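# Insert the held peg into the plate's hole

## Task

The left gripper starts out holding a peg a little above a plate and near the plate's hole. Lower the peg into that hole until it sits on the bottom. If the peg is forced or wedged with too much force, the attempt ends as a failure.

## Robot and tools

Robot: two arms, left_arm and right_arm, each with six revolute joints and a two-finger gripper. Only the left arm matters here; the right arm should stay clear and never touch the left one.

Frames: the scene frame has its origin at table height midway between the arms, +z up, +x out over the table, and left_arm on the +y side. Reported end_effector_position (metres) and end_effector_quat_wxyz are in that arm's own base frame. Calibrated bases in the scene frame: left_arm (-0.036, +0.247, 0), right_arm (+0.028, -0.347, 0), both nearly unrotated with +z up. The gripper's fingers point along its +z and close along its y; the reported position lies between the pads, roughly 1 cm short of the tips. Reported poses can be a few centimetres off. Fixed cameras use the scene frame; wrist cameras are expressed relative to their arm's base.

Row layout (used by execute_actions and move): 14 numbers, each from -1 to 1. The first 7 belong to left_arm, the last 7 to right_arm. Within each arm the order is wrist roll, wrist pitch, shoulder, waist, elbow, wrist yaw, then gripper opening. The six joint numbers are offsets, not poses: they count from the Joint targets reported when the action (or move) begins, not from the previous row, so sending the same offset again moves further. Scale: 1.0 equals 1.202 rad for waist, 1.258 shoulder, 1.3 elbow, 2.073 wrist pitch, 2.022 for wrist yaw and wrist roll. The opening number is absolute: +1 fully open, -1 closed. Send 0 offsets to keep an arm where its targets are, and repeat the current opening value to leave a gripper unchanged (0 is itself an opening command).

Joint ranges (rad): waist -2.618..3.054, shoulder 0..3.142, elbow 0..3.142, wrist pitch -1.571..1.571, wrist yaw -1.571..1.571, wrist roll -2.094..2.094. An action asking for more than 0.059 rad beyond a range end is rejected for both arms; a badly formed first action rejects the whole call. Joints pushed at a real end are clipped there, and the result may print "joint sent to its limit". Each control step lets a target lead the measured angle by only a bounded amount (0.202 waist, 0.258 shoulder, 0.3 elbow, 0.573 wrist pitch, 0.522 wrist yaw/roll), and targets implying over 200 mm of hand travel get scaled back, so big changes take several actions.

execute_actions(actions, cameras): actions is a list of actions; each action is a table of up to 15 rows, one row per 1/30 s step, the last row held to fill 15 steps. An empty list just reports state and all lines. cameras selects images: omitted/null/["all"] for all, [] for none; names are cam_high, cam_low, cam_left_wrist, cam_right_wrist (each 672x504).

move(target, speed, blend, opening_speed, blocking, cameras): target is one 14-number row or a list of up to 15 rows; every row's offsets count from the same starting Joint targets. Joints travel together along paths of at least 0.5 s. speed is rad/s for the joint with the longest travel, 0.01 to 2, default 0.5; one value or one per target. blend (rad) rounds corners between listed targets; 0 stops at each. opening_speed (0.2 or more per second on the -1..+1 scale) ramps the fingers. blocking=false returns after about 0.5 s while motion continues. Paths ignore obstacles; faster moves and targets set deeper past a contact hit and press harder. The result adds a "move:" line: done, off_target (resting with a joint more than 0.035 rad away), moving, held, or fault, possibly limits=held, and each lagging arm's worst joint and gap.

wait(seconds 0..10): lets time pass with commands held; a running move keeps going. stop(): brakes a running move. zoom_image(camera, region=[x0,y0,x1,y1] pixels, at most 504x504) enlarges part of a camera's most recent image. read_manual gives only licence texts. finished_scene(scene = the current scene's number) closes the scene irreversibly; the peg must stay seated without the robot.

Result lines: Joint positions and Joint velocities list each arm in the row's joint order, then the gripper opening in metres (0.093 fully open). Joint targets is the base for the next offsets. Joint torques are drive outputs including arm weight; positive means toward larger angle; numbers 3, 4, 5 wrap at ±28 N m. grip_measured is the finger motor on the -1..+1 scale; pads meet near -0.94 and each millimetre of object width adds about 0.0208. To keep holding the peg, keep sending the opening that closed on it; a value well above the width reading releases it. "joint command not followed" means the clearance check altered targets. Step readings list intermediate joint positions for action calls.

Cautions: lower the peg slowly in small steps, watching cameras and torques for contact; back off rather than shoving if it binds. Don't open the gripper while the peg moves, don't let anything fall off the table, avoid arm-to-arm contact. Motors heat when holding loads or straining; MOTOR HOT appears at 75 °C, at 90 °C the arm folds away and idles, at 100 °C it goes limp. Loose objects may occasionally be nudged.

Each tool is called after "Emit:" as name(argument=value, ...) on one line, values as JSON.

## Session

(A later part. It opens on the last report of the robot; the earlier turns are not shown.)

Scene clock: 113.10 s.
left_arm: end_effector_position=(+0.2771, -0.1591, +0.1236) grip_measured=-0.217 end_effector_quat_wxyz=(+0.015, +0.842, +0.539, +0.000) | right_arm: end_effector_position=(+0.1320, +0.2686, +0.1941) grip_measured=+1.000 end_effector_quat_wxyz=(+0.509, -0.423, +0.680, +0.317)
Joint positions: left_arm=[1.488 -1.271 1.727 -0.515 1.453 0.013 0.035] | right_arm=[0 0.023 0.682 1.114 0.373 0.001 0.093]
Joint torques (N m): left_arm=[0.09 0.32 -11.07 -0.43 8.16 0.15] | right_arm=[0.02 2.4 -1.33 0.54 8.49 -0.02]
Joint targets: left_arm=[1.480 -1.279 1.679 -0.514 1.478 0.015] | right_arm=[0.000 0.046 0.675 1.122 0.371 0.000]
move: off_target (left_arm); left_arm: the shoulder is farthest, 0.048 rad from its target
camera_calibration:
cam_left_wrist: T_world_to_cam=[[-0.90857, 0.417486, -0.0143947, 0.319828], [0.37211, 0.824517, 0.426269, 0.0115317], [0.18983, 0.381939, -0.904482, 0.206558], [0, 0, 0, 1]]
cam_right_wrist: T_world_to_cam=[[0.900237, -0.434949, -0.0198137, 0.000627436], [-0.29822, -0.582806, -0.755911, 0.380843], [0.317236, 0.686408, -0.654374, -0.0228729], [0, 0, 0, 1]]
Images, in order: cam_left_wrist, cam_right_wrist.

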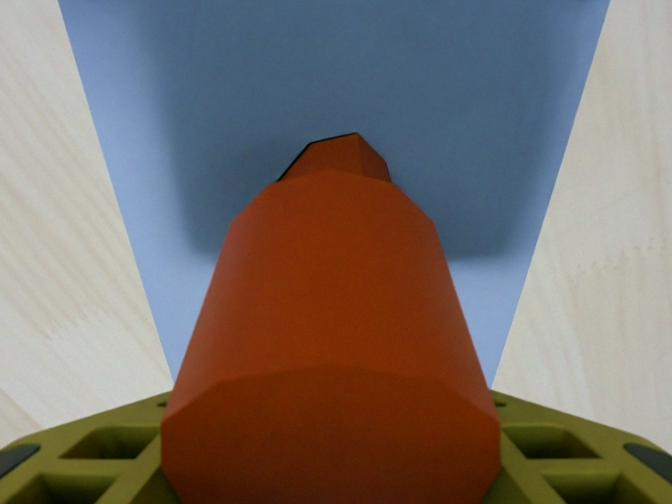

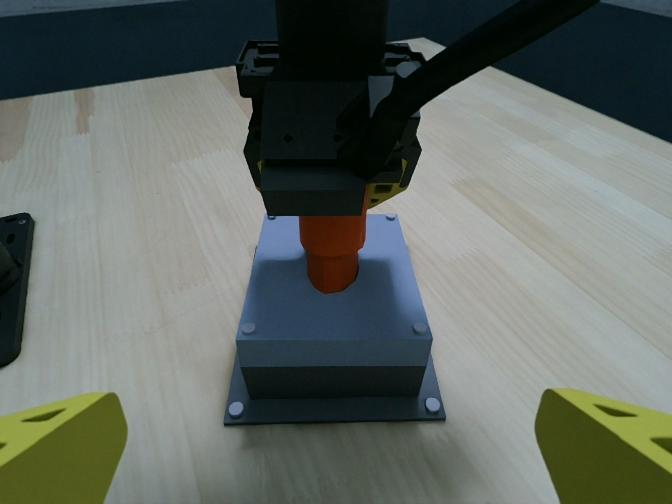

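Emit:
move(target=[[0,-0.015,0,0,0.0215,0,-0.921165,0,0,0,0,0,0,1],[0,-0.015,-0.015,0,0.0215,0,-0.921165,0,0,0,0,0,0,1]], speed=0.1, cameras=["cam_left_wrist","cam_right_wrist"])

Scene clock: 117.70 s.
left_arm: end_effector_position=(+0.2758, -0.1584, +0.1352) grip_measured=-0.217 end_effector_quat_wxyz=(+0.023, +0.842, +0.539, +0.005) | right_arm: end_effector_position=(+0.1320, +0.2686, +0.1941) grip_measured=+1.000 end_effector_quat_wxyz=(+0.509, -0.423, +0.680, +0.317)
Joint positions: left_arm=[1.488 -1.295 1.704 -0.515 1.473 0.013 0.035] | right_arm=[0 0.023 0.682 1.114 0.373 0.001 0.093]
Joint torques (N m): left_arm=[-0.01 0.27 -10.25 -0.64 9.05 0.26] | right_arm=[0.08 2.48 -1.16 0.28 8.54 -0.01]
Joint targets: left_arm=[1.480 -1.310 1.660 -0.514 1.506 0.015] | right_arm=[0.000 0.045 0.675 1.122 0.371 0.000]
move: off_target (left_arm); left_arm: the shoulder is farthest, 0.044 rad from its target
camera_calibration:
cam_left_wrist: T_world_to_cam=[[-0.908195, 0.417274, -0.032636, 0.320916], [0.365328, 0.828351, 0.4247, 0.00915714], [0.20425, 0.373787, -0.904746, 0.211795], [0, 0, 0, 1]]
cam_right_wrist: T_world_to_cam=[[0.900237, -0.434949, -0.0198137, 0.000627436], [-0.29822, -0.582806, -0.755911, 0.380843], [0.317236, 0.686408, -0.654374, -0.0228729], [0, 0, 0, 1]]
Images, in order: cam_left_wrist, cam_right_wrist.

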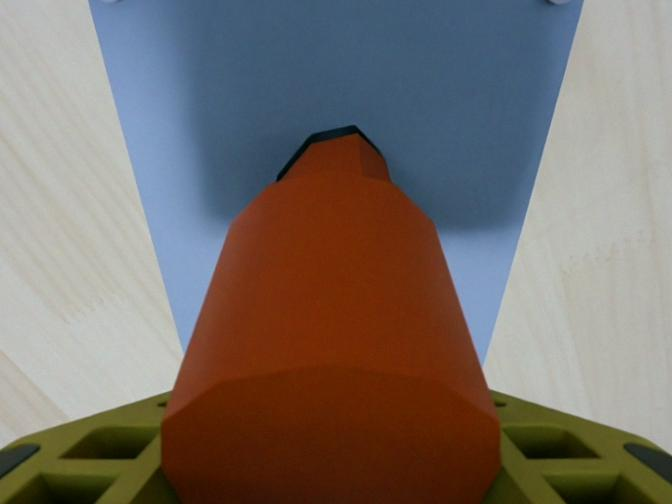

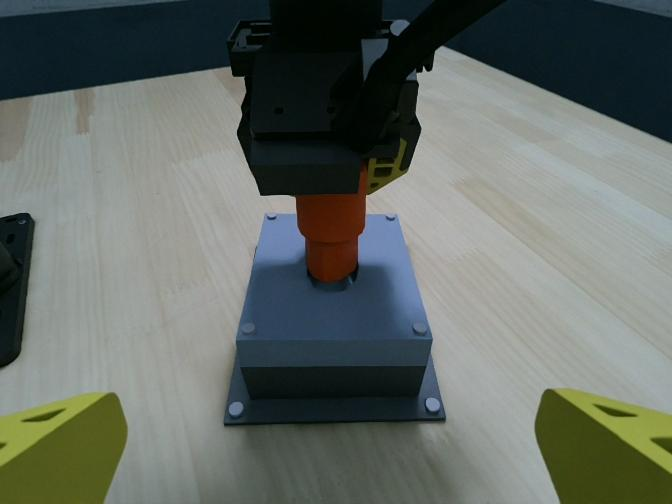

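Emit:
move(target=[[0,0,0.0397,0,0,0,-0.921165,0,0,0,0,0,0,1],[0,0.0326,0.0397,0,-0.0496,0,-0.921165,0,0,0,0,0,0,1]], speed=0.12, cameras=["cam_left_wrist","cam_right_wrist"])

Emit:
zoom_image(camera="cam_right_wrist", region=[300, 240, 366, 306])

Emit:
zoom_image(camera="cam_left_wrist", region=[280, 115, 400, 190])

Scene clock: 125.10 s.
left_arm: end_effector_position=(+0.2761, -0.1586, +0.1272) grip_measured=-0.217 end_effector_quat_wxyz=(+0.023, +0.842, +0.539, +0.005) | right_arm: end_effector_position=(+0.1320, +0.2686, +0.1941) grip_measured=+1.000 end_effector_quat_wxyz=(+0.509, -0.423, +0.680, +0.317)
Joint positions: left_arm=[1.488 -1.262 1.704 -0.515 1.441 0.013 0.035] | right_arm=[0 0.023 0.682 1.114 0.373 0.001 0.093]
Joint torques (N m): left_arm=[0.05 0.66 -6.54 -0.43 5.78 0.19] | right_arm=[0.04 2.38 -1.32 0.38 8.46 0.03]
Joint targets: left_arm=[1.480 -1.242 1.710 -0.514 1.441 0.015] | right_arm=[0.000 0.045 0.675 1.122 0.371 0.000]
move: done
camera_calibration:
cam_left_wrist: T_world_to_cam=[[-0.90815, 0.417249, -0.0341556, 0.321144], [0.364764, 0.82867, 0.424562, 0.0127934], [0.205452, 0.373108, -0.904754, 0.204148], [0, 0, 0, 1]]
cam_right_wrist: T_world_to_cam=[[0.900237, -0.434949, -0.0198137, 0.000627436], [-0.29822, -0.582806, -0.755911, 0.380843], [0.317236, 0.686408, -0.654374, -0.0228729], [0, 0, 0, 1]]
Images, in order: cam_left_wrist, cam_right_wrist.

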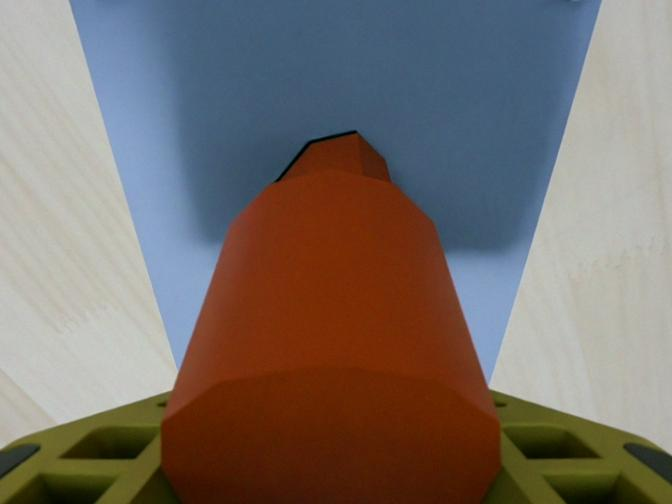

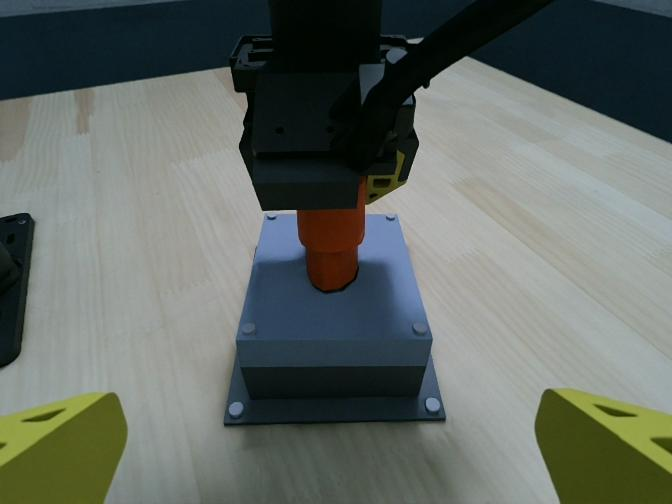

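Scaled by 7.636 from the camera's 672x504 image, which has a finer 960x720 frame.

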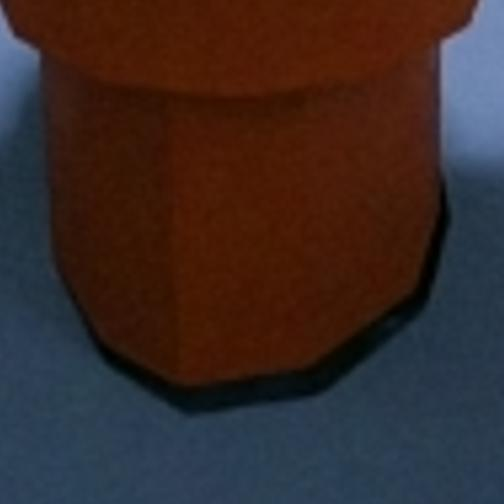

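Scaled by 4.200 from the camera's 672x504 image, which has a finer 960x720 frame.

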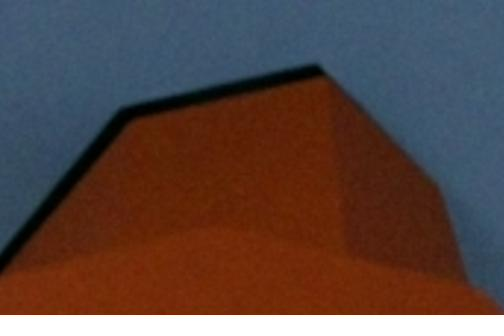

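Emit:
move(target=[0,0.0083,0,0,-0.0122,0,-0.921165,0,0,0,0,0,0,1], speed=0.05, cameras=["cam_left_wrist","cam_right_wrist"])

Emit:
zoom_image(camera="cam_right_wrist", region=[300, 240, 366, 306])

Emit:
zoom_image(camera="cam_left_wrist", region=[280, 115, 400, 190])

Scene clock: 134.07 s.
left_arm: end_effector_position=(+0.2762, -0.1586, +0.1232) grip_measured=-0.217 end_effector_quat_wxyz=(+0.024, +0.842, +0.539, +0.005) | right_arm: end_effector_position=(+0.1320, +0.2686, +0.1942) grip_measured=+1.000 end_effector_quat_wxyz=(+0.509, -0.423, +0.680, +0.317)
Joint positions: left_arm=[1.488 -1.245 1.704 -0.515 1.425 0.013 0.035] | right_arm=[0 0.023 0.682 1.114 0.373 0.001 0.093]
Joint torques (N m): left_arm=[0.03 0.69 -6.49 -0.62 6.28 0.16] | right_arm=[0.02 2.46 -1.07 0.4 8.59 -0.01]
Joint targets: left_arm=[1.480 -1.225 1.710 -0.514 1.425 0.015] | right_arm=[0.000 0.046 0.675 1.122 0.371 0.000]
move: done
camera_calibration:
cam_left_wrist: T_world_to_cam=[[-0.908127, 0.417236, -0.0349155, 0.32115], [0.364482, 0.82883, 0.424493, 0.0146217], [0.206053, 0.372768, -0.904758, 0.200282], [0, 0, 0, 1]]
cam_right_wrist: T_world_to_cam=[[0.90024, -0.434943, -0.0198113, 0.0006263], [-0.298093, -0.582548, -0.756161, 0.38089], [0.317346, 0.686632, -0.654086, -0.0229652], [0, 0, 0, 1]]
Images, in order: cam_left_wrist, cam_right_wrist.

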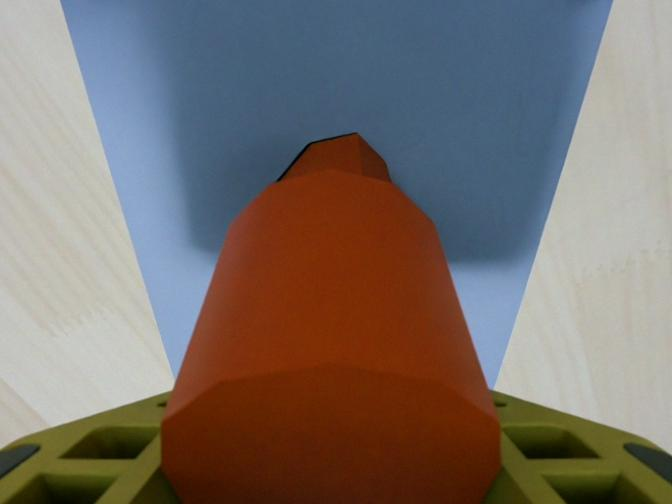

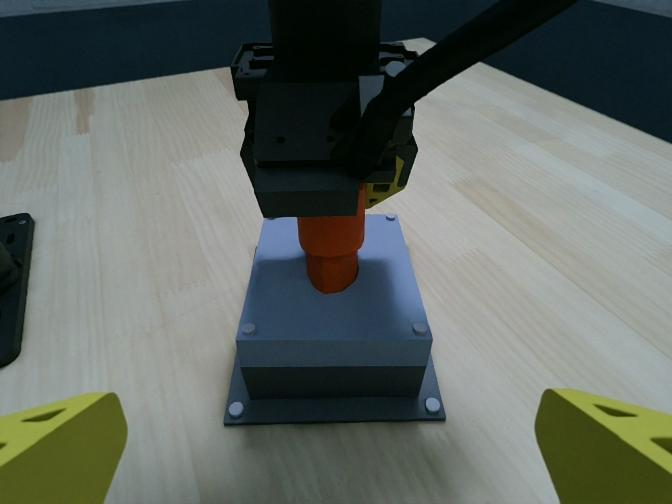

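Scaled by 7.636 from the camera's 672x504 image, which has a finer 960x720 frame.

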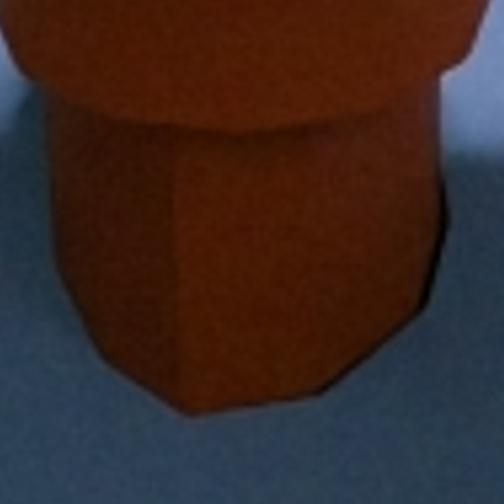

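Scaled by 4.200 from the camera's 672x504 image, which has a finer 960x720 frame.

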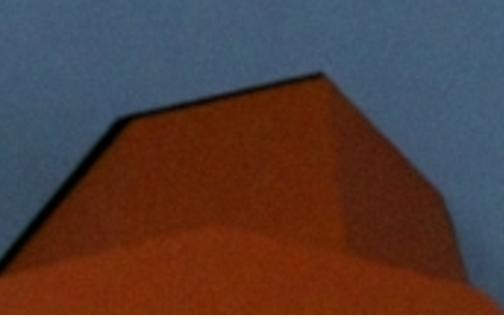

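Emit:
move(target=[0,0.0063,0,0,-0.0092,0,-0.921165,0,0,0,0,0,0,1], speed=0.04, cameras=["cam_left_wrist","cam_right_wrist"])

Emit:
zoom_image(camera="cam_right_wrist", region=[300, 240, 366, 306])

Emit:
zoom_image(camera="cam_left_wrist", region=[280, 115, 400, 190])

Scene clock: 136.77 s.
left_arm: end_effector_position=(+0.2764, -0.1587, +0.1202) grip_measured=-0.217 end_effector_quat_wxyz=(+0.024, +0.842, +0.539, +0.006) | right_arm: end_effector_position=(+0.1320, +0.2686, +0.1942) grip_measured=+1.000 end_effector_quat_wxyz=(+0.509, -0.423, +0.680, +0.317)
Joint positions: left_arm=[1.488 -1.231 1.704 -0.515 1.413 0.013 0.035] | right_arm=[0 0.023 0.682 1.114 0.373 0.001 0.093]
Joint torques (N m): left_arm=[0.05 0.69 -6.39 -0.42 5.83 0.22] | right_arm=[0.01 2.46 -1.24 0.44 8.73 0.05]
Joint targets: left_arm=[1.480 -1.212 1.710 -0.514 1.413 0.015] | right_arm=[0.000 0.046 0.675 1.122 0.371 0.000]
move: done
camera_calibration:
cam_left_wrist: T_world_to_cam=[[-0.908068, 0.417202, -0.0368149, 0.32158], [0.363777, 0.829228, 0.42432, 0.0161859], [0.207555, 0.371919, -0.904764, 0.197058], [0, 0, 0, 1]]
cam_right_wrist: T_world_to_cam=[[0.90024, -0.434943, -0.0198113, 0.0006263], [-0.298093, -0.582548, -0.756161, 0.38089], [0.317346, 0.686632, -0.654086, -0.0229652], [0, 0, 0, 1]]
Images, in order: cam_left_wrist, cam_right_wrist.

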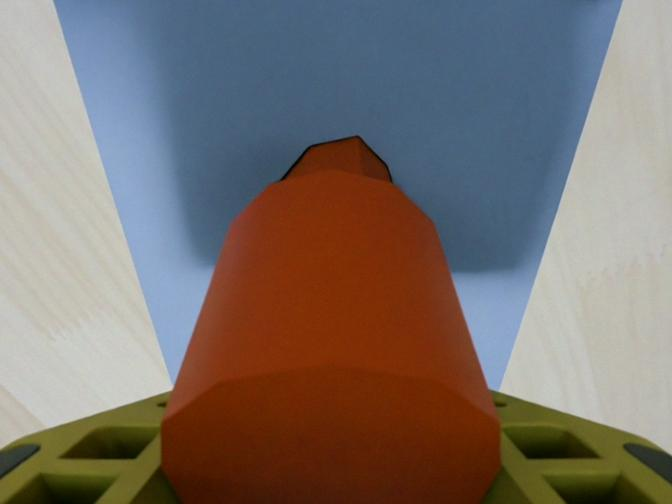

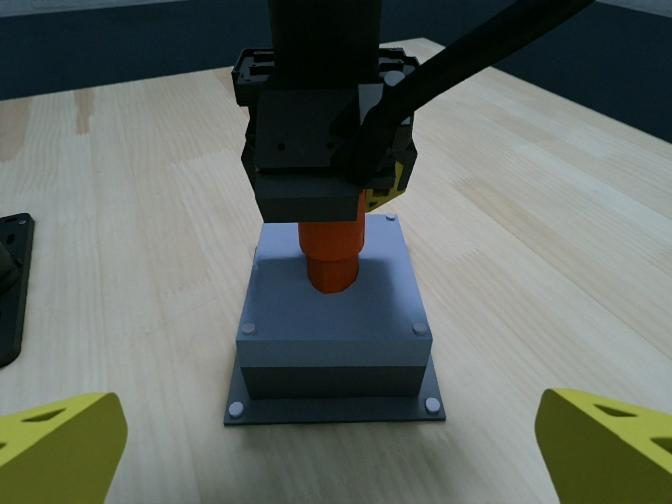

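Scaled by 7.636 from the camera's 672x504 image, which has a finer 960x720 frame.

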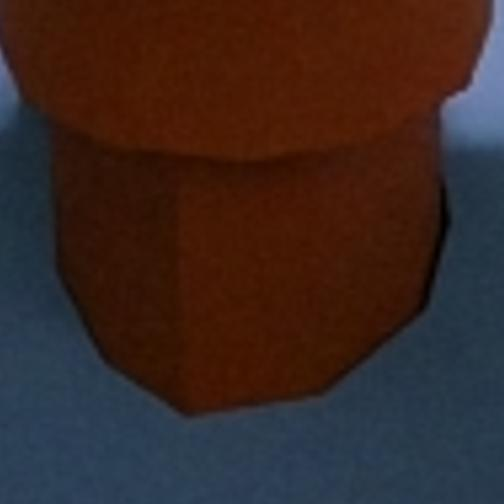

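Scaled by 4.200 from the camera's 672x504 image, which has a finer 960x720 frame.

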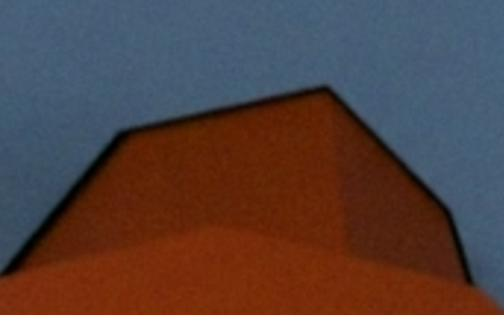

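Emit:
move(target=[0,0.007,0.004,0,-0.0108,0,-0.921165,0,0,0,0,0,0,1], speed=0.05, cameras=["cam_left_wrist","cam_right_wrist"])

Emit:
zoom_image(camera="cam_left_wrist", region=[280, 115, 400, 190])

Scene clock: 143.60 s.
left_arm: end_effector_position=(+0.2766, -0.1588, +0.1168) grip_measured=-0.217 end_effector_quat_wxyz=(+0.025, +0.842, +0.539, +0.006) | right_arm: end_effector_position=(+0.1320, +0.2686, +0.1942) grip_measured=+1.000 end_effector_quat_wxyz=(+0.509, -0.423, +0.680, +0.317)
Joint positions: left_arm=[1.488 -1.216 1.704 -0.515 1.399 0.013 0.035] | right_arm=[0 0.023 0.682 1.114 0.373 0.001 0.093]
Joint torques (N m): left_arm=[0.07 0.69 -6.01 -0.54 5.91 0.21] | right_arm=[0.05 2.44 -1.28 0.51 8.5 0]
Joint targets: left_arm=[1.480 -1.198 1.715 -0.514 1.399 0.015] | right_arm=[0.000 0.046 0.675 1.122 0.371 0.000]
move: done
camera_calibration:
cam_left_wrist: T_world_to_cam=[[-0.908018, 0.417174, -0.0383344, 0.321781], [0.363214, 0.829547, 0.42418, 0.0178839], [0.208757, 0.371239, -0.904766, 0.193506], [0, 0, 0, 1]]
cam_right_wrist: T_world_to_cam=[[0.90024, -0.434943, -0.0198113, 0.0006263], [-0.298093, -0.582548, -0.756161, 0.38089], [0.317346, 0.686632, -0.654086, -0.0229652], [0, 0, 0, 1]]
Images, in order: cam_left_wrist, cam_right_wrist.

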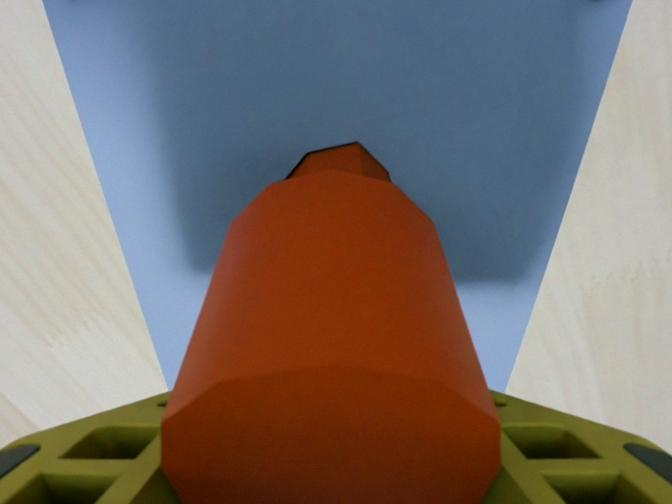

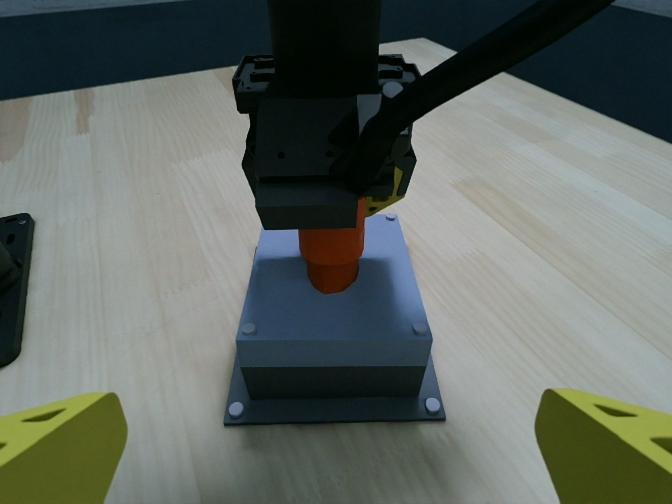

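Scaled by 4.200 from the camera's 672x504 image, which has a finer 960x720 frame.

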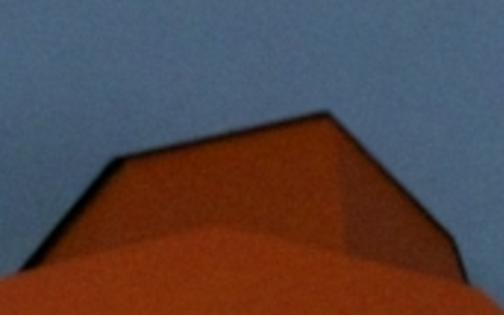

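Emit:
move(target=[0,0.0069,0.004,0,-0.0108,0,-0.921165,0,0,0,0,0,0,1], speed=0.05, cameras=["cam_left_wrist","cam_right_wrist"])

Emit:
zoom_image(camera="cam_left_wrist", region=[280, 125, 400, 200])

Emit:
zoom_image(camera="cam_right_wrist", region=[300, 240, 366, 306])

Scene clock: 146.13 s.
left_arm: end_effector_position=(+0.2765, -0.1588, +0.1159) grip_measured=-0.217 end_effector_quat_wxyz=(+0.025, +0.842, +0.539, +0.006) | right_arm: end_effector_position=(+0.1320, +0.2686, +0.1942) grip_measured=+1.000 end_effector_quat_wxyz=(+0.509, -0.423, +0.680, +0.317)
Joint positions: left_arm=[1.488 -1.212 1.704 -0.515 1.396 0.013 0.035] | right_arm=[0 0.023 0.682 1.114 0.373 0.001 0.093]
Joint torques (N m): left_arm=[0.03 0.8 -5.63 -0.54 5.08 0.21] | right_arm=[0.03 2.49 -1.2 0.54 8.81 0]
Joint targets: left_arm=[1.480 -1.183 1.720 -0.514 1.385 0.015] | right_arm=[0.000 0.046 0.675 1.122 0.371 0.000]
move: done
camera_calibration:
cam_left_wrist: T_world_to_cam=[[-0.908018, 0.417174, -0.0383344, 0.321691], [0.363214, 0.829547, 0.42418, 0.0182451], [0.208757, 0.371239, -0.904766, 0.192724], [0, 0, 0, 1]]
cam_right_wrist: T_world_to_cam=[[0.90024, -0.434943, -0.0198113, 0.0006263], [-0.298093, -0.582548, -0.756161, 0.38089], [0.317346, 0.686632, -0.654086, -0.0229652], [0, 0, 0, 1]]
Images, in order: cam_left_wrist, cam_right_wrist.

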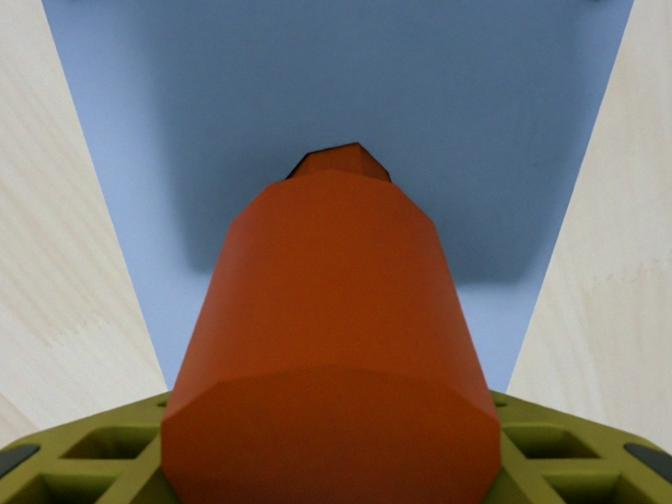

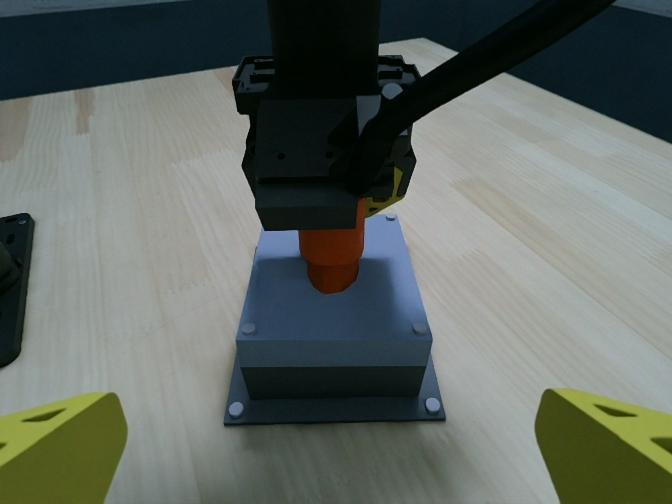

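Scaled by 4.200 from the camera's 672x504 image, which has a finer 960x720 frame.

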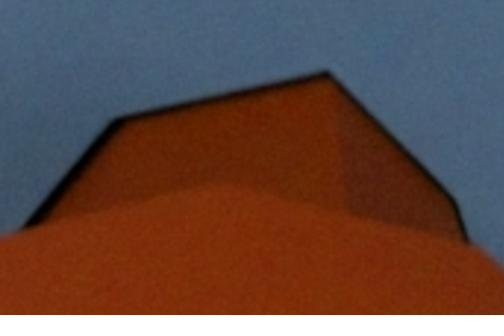

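Scaled by 7.636 from the camera's 672x504 image, which has a finer 960x720 frame.

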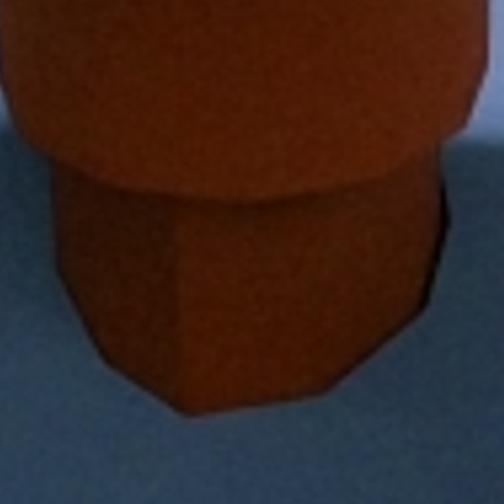

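Emit:
move(target=[0,0,0,0,-0.0085,0,-0.921165,0,0,0,0,0,0,1], speed=0.05, cameras=["cam_left_wrist","cam_right_wrist","cam_high"])

Emit:
zoom_image(camera="cam_left_wrist", region=[280, 125, 400, 200])

Emit:
zoom_image(camera="cam_high", region=[260, 270, 330, 340])

Scene clock: 157.83 s.
left_arm: end_effector_position=(+0.2764, -0.1587, +0.1155) grip_measured=-0.217 end_effector_quat_wxyz=(+0.025, +0.842, +0.539, +0.006) | right_arm: end_effector_position=(+0.1320, +0.2686, +0.1942) grip_measured=+1.000 end_effector_quat_wxyz=(+0.509, -0.423, +0.680, +0.317)
Joint positions: left_arm=[1.488 -1.212 1.704 -0.515 1.394 0.013 0.035] | right_arm=[0 0.023 0.682 1.114 0.373 0.001 0.093]
Joint torques (N m): left_arm=[0.11 0.78 -5.61 -0.81 4.29 0.21] | right_arm=[0.01 2.47 -1.33 0.46 8.65 -0.03]
Heat: left arm: 48 °C; right arm: 53 °C.
Joint targets: left_arm=[1.480 -1.184 1.720 -0.514 1.374 0.015] | right_arm=[0.000 0.045 0.675 1.122 0.371 0.000]
move: done
camera_calibration:
cam_left_wrist: T_world_to_cam=[[-0.908043, 0.417188, -0.0375747, 0.321387], [0.363495, 0.829387, 0.42425, 0.0182812], [0.208156, 0.371579, -0.904765, 0.192588], [0, 0, 0, 1]]
cam_right_wrist: T_world_to_cam=[[0.90024, -0.434943, -0.0198113, 0.0006263], [-0.298093, -0.582548, -0.756161, 0.38089], [0.317346, 0.686632, -0.654086, -0.0229652], [0, 0, 0, 1]]
Images, in order: cam_high, cam_left_wrist, cam_right_wrist.

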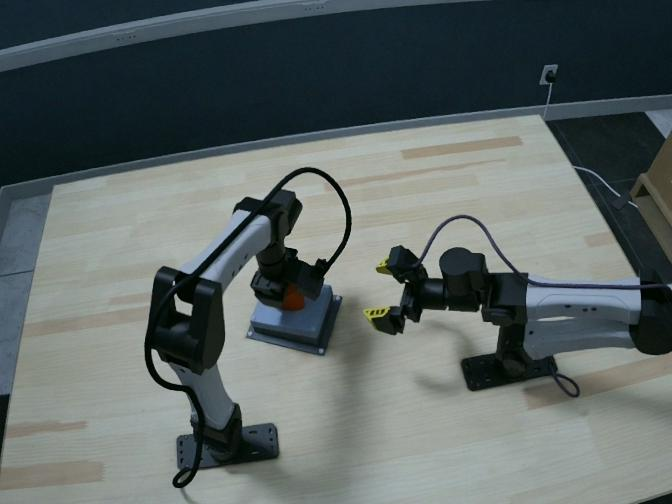

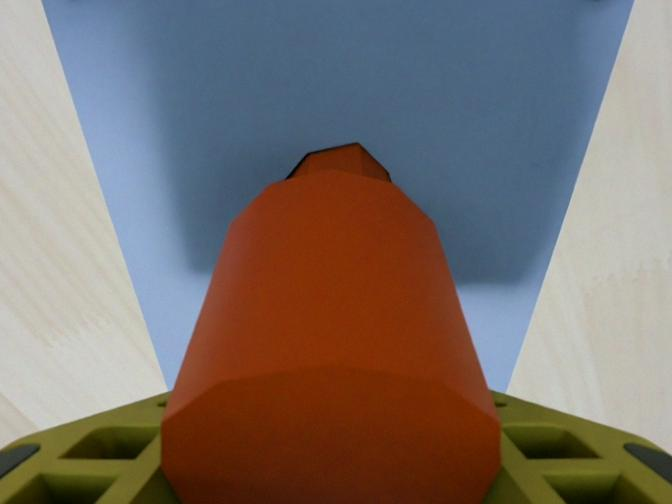

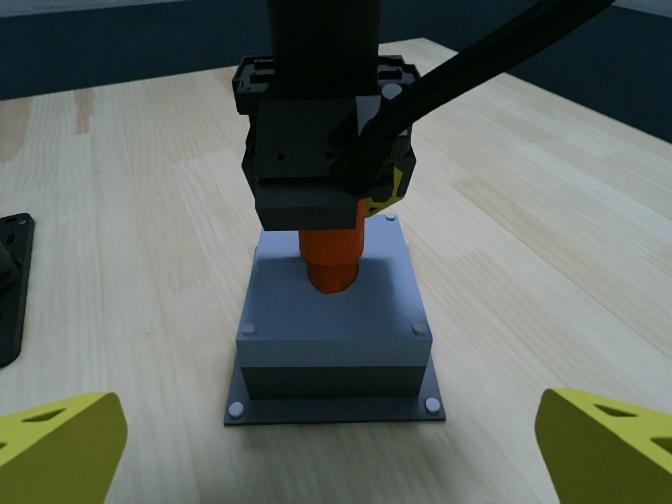

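Scaled by 4.200 from the camera's 672x504 image, which has a finer 960x720 frame.

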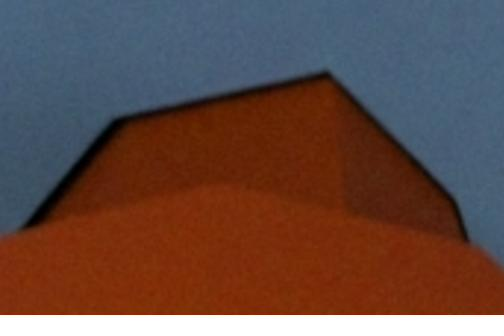

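Scaled by 7.200 from the camera's 672x504 image, which has a finer 960x720 frame.

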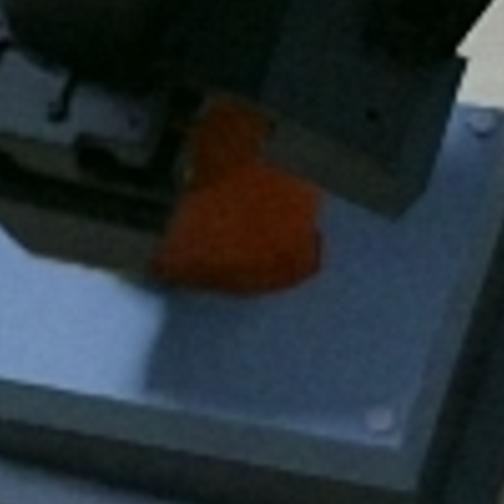

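Emit:
move(target=[[0,-0.0449,0,0,0.0754,0,-0.921165,0,0,0,0,0,0,1],[-0.0045,-0.0449,0,-0.0133,0.0754,-0.0099,-0.921165,0,0,0,0,0,0,1]], speed=0.1, cameras=["cam_left_wrist","cam_right_wrist"])

Emit:
zoom_image(camera="cam_left_wrist", region=[280, 115, 400, 190])

Emit:
zoom_image(camera="cam_right_wrist", region=[300, 240, 366, 306])

Scene clock: 168.27 s.
left_arm: end_effector_position=(+0.2764, -0.1598, +0.1245) grip_measured=-0.217 end_effector_quat_wxyz=(+0.018, +0.842, +0.539, +0.009) | right_arm: end_effector_position=(+0.1320, +0.2686, +0.1942) grip_measured=+1.000 end_effector_quat_wxyz=(+0.509, -0.423, +0.680, +0.317)
Joint positions: left_arm=[1.479 -1.257 1.712 -0.524 1.44 0.001 0.035] | right_arm=[0 0.023 0.682 1.114 0.373 0.001 0.093]
Joint torques (N m): left_arm=[0.02 0.17 -6.13 -1.18 8.62 0.04] | right_arm=[0.01 2.45 -1.05 0.24 8.65 -0.02]
Motor temperatures (°C): left_arm=[29 33 47 28 42 31 34] | right_arm=[29 54 33 29 50 32 31]
Joint targets: left_arm=[1.471 -1.277 1.720 -0.530 1.473 -0.005] | right_arm=[0.000 0.045 0.675 1.122 0.371 0.000]
move: done
camera_calibration:
cam_left_wrist: T_world_to_cam=[[-0.908, 0.417882, -0.0301684, 0.321351], [0.364406, 0.823232, 0.435312, 0.0127279], [0.206745, 0.38427, -0.899774, 0.202944], [0, 0, 0, 1]]
cam_right_wrist: T_world_to_cam=[[0.90024, -0.434943, -0.0198113, 0.0006263], [-0.298093, -0.582548, -0.756161, 0.38089], [0.317346, 0.686632, -0.654086, -0.0229652], [0, 0, 0, 1]]
Images, in order: cam_left_wrist, cam_right_wrist.

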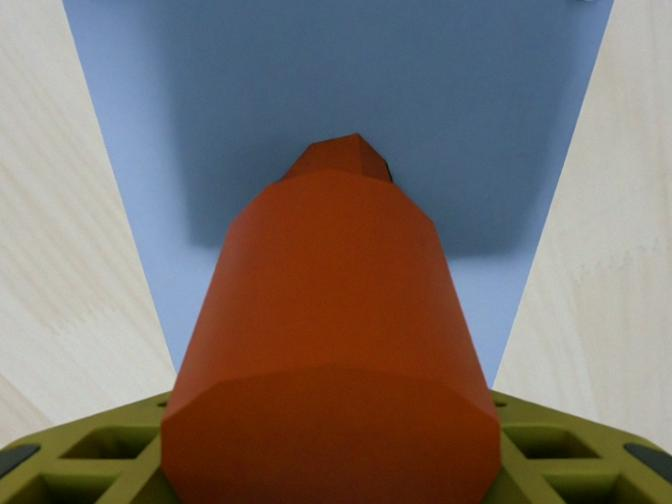

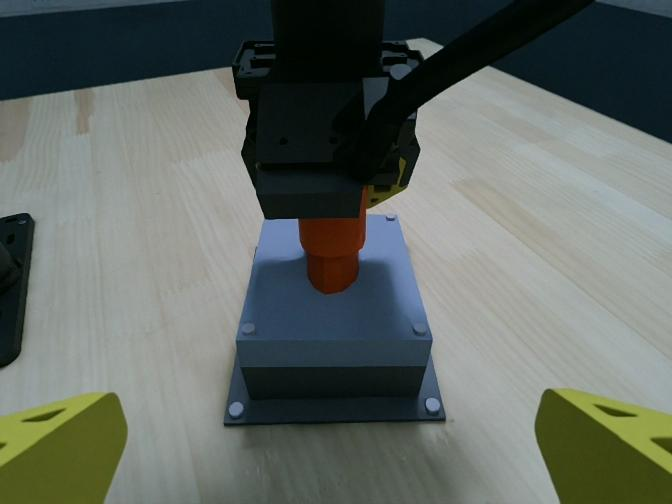

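Scaled by 4.200 from the camera's 672x504 image, which has a finer 960x720 frame.

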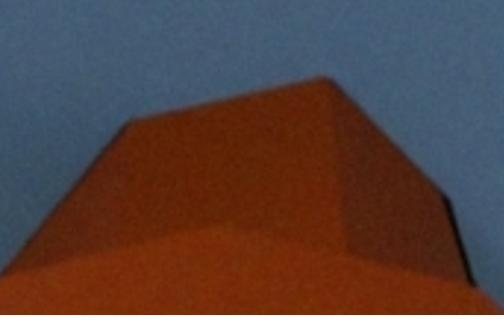

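Scaled by 7.636 from the camera's 672x504 image, which has a finer 960x720 frame.

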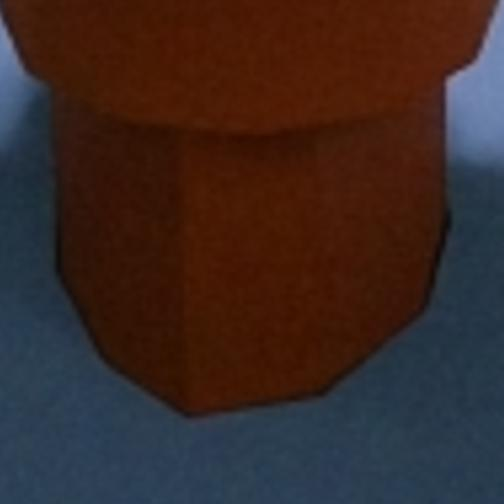

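Emit:
move(target=[0,-0.006,0,0.0017,0.0093,0,-0.921165,0,0,0,0,0,0,1], speed=0.1, cameras=["cam_left_wrist","cam_right_wrist"])

Emit:
zoom_image(camera="cam_left_wrist", region=[280, 115, 400, 190])

Emit:
zoom_image(camera="cam_right_wrist", region=[300, 240, 366, 306])

Scene clock: 171.83 s.
left_arm: end_effector_position=(+0.2759, -0.1595, +0.1274) grip_measured=-0.217 end_effector_quat_wxyz=(+0.017, +0.842, +0.539, +0.008) | right_arm: end_effector_position=(+0.1320, +0.2686, +0.1943) grip_measured=+1.000 end_effector_quat_wxyz=(+0.509, -0.423, +0.679, +0.317)
Joint positions: left_arm=[1.479 -1.272 1.712 -0.524 1.451 0.001 0.035] | right_arm=[0 0.024 0.682 1.114 0.373 0.001 0.093]
Joint torques (N m): left_arm=[0.04 0.26 -6.49 -1.02 8.83 0.09] | right_arm=[0.05 2.44 -1.22 0.51 8.51 0.02]
Joint targets: left_arm=[1.471 -1.289 1.720 -0.528 1.484 -0.005] | right_arm=[0.000 0.046 0.675 1.122 0.371 0.000]
move: done
camera_calibration:
cam_left_wrist: T_world_to_cam=[[-0.908386, 0.417227, -0.0275072, 0.320532], [0.364793, 0.82294, 0.435541, 0.0112457], [0.204356, 0.385605, -0.899748, 0.206379], [0, 0, 0, 1]]
cam_right_wrist: T_world_to_cam=[[0.900244, -0.434936, -0.0198089, 0.000625163], [-0.297966, -0.582289, -0.75641, 0.380936], [0.317455, 0.686856, -0.653798, -0.0230576], [0, 0, 0, 1]]
Images, in order: cam_left_wrist, cam_right_wrist.

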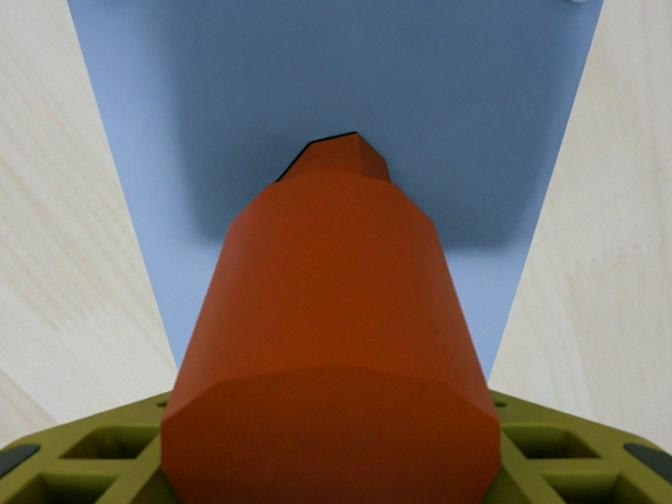

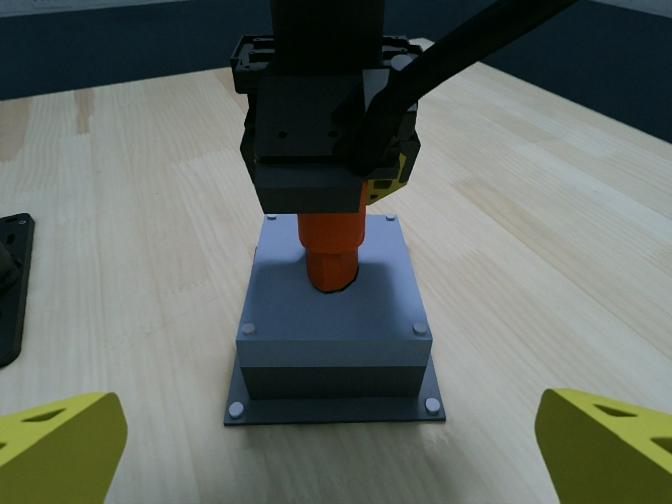

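Scaled by 4.200 from the camera's 672x504 image, which has a finer 960x720 frame.

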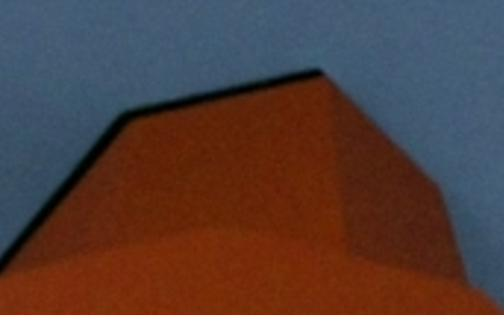

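Scaled by 7.636 from the camera's 672x504 image, which has a finer 960x720 frame.

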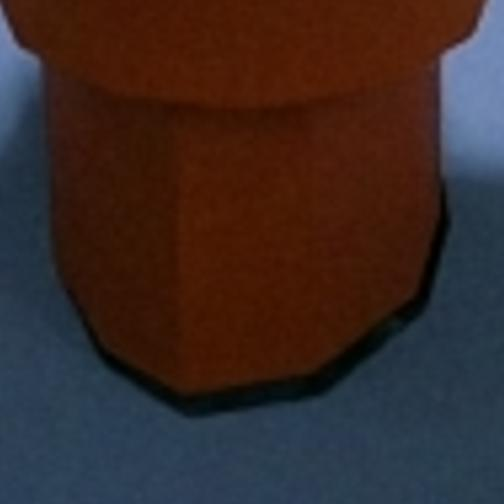

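Emit:
zoom_image(camera="cam_left_wrist", region=[280, 130, 340, 180])

Emit:
zoom_image(camera="cam_left_wrist", region=[340, 130, 400, 180])

Emit:
zoom_image(camera="cam_low", region=[245, 205, 295, 255])

Scaled by 8.400 from the camera's 672x504 image, which has a finer 960x720 frame.

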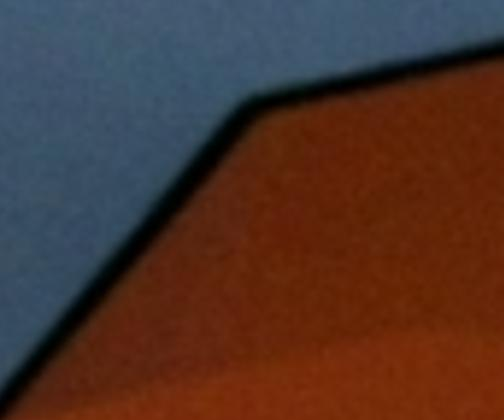

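Scaled by 8.400 from the camera's 672x504 image, which has a finer 960x720 frame.

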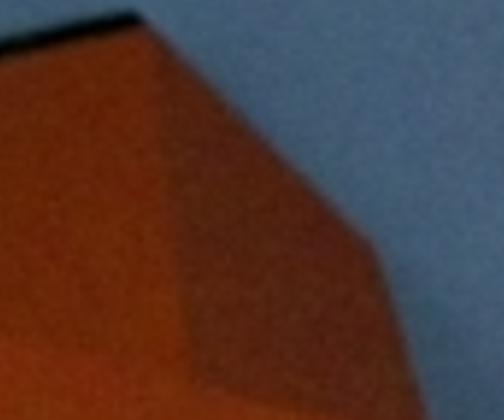

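This scene's latest camera images include none from cam_low. They are from: cam_left_wrist, cam_right_wrist. cam_low's image comes with the result of a call that names it in "cameras".

Emit:
move(target=[0,0.0251,0,0,-0.0377,0,-0.921165,0,0,0,0,0,0,1], speed=0.08, cameras=["cam_left_wrist","cam_right_wrist","cam_low"])

Emit:
zoom_image(camera="cam_left_wrist", region=[280, 115, 400, 190])

Emit:
zoom_image(camera="cam_right_wrist", region=[300, 240, 366, 306])

Emit:
zoom_image(camera="cam_low", region=[225, 195, 315, 285])

Scene clock: 183.07 s.
left_arm: end_effector_position=(+0.2761, -0.1594, +0.1234) grip_measured=-0.217 end_effector_quat_wxyz=(+0.017, +0.842, +0.539, +0.009) | right_arm: end_effector_position=(+0.1320, +0.2686, +0.1943) grip_measured=+1.000 end_effector_quat_wxyz=(+0.509, -0.423, +0.679, +0.317)
Joint positions: left_arm=[1.479 -1.254 1.712 -0.524 1.435 0 0.035] | right_arm=[0 0.024 0.682 1.114 0.373 0.001 0.093]
Joint torques (N m): left_arm=[0.02 0.63 -6.45 -0.84 6.05 0.11] | right_arm=[0.03 2.4 -1.4 0.49 8.54 0]
Joint targets: left_arm=[1.471 -1.237 1.720 -0.528 1.435 -0.005] | right_arm=[0.000 0.046 0.675 1.122 0.371 0.000]
move: done
camera_calibration:
cam_left_wrist: T_world_to_cam=[[-0.90836, 0.417199, -0.0287525, 0.320742], [0.364075, 0.822774, 0.436455, 0.0129024], [0.205745, 0.38599, -0.899267, 0.202291], [0, 0, 0, 1]]
cam_right_wrist: T_world_to_cam=[[0.900244, -0.434936, -0.0198089, 0.000625163], [-0.297966, -0.582289, -0.75641, 0.380936], [0.317455, 0.686856, -0.653798, -0.0230576], [0, 0, 0, 1]]
Images, in order: cam_low, cam_left_wrist, cam_right_wrist.

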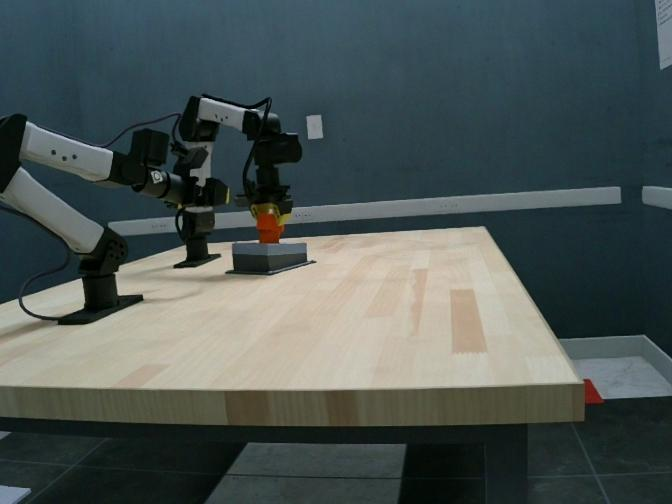

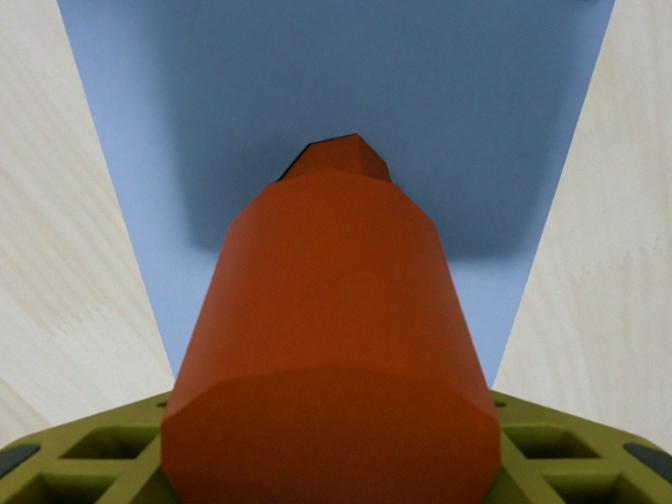

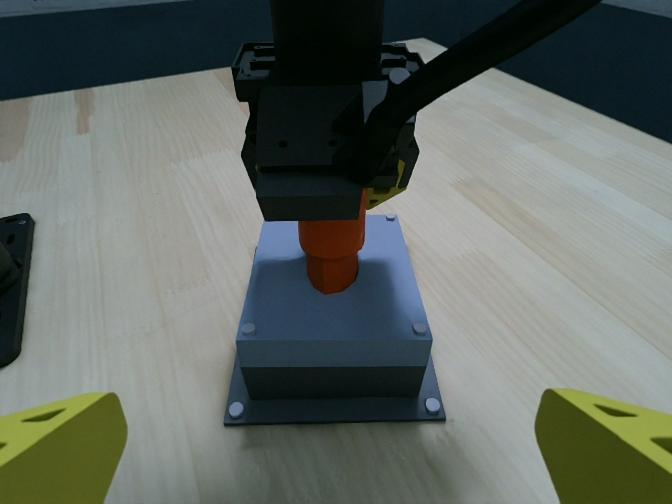

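Scaled by 4.200 from the camera's 672x504 image, which has a finer 960x720 frame.

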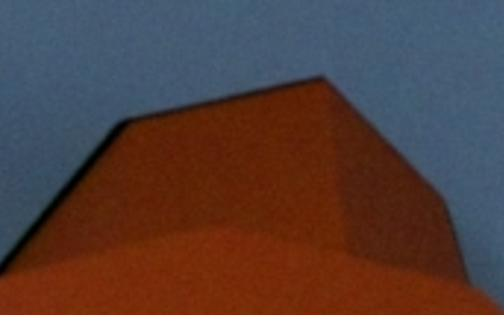

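Scaled by 7.636 from the camera's 672x504 image, which has a finer 960x720 frame.

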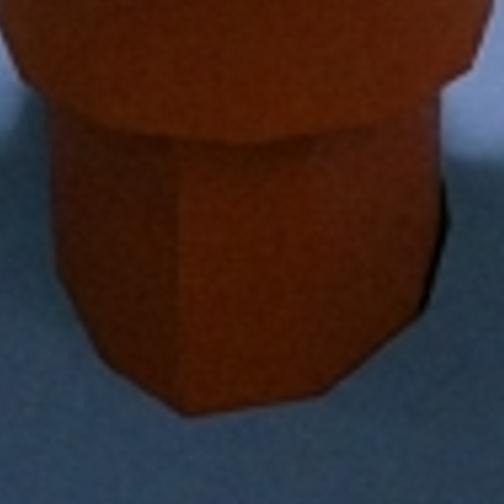

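Scaled by 5.600 from the camera's 672x504 image, which has a finer 960x720 frame.

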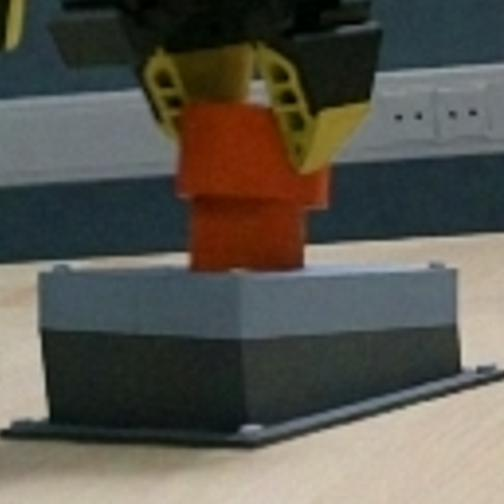

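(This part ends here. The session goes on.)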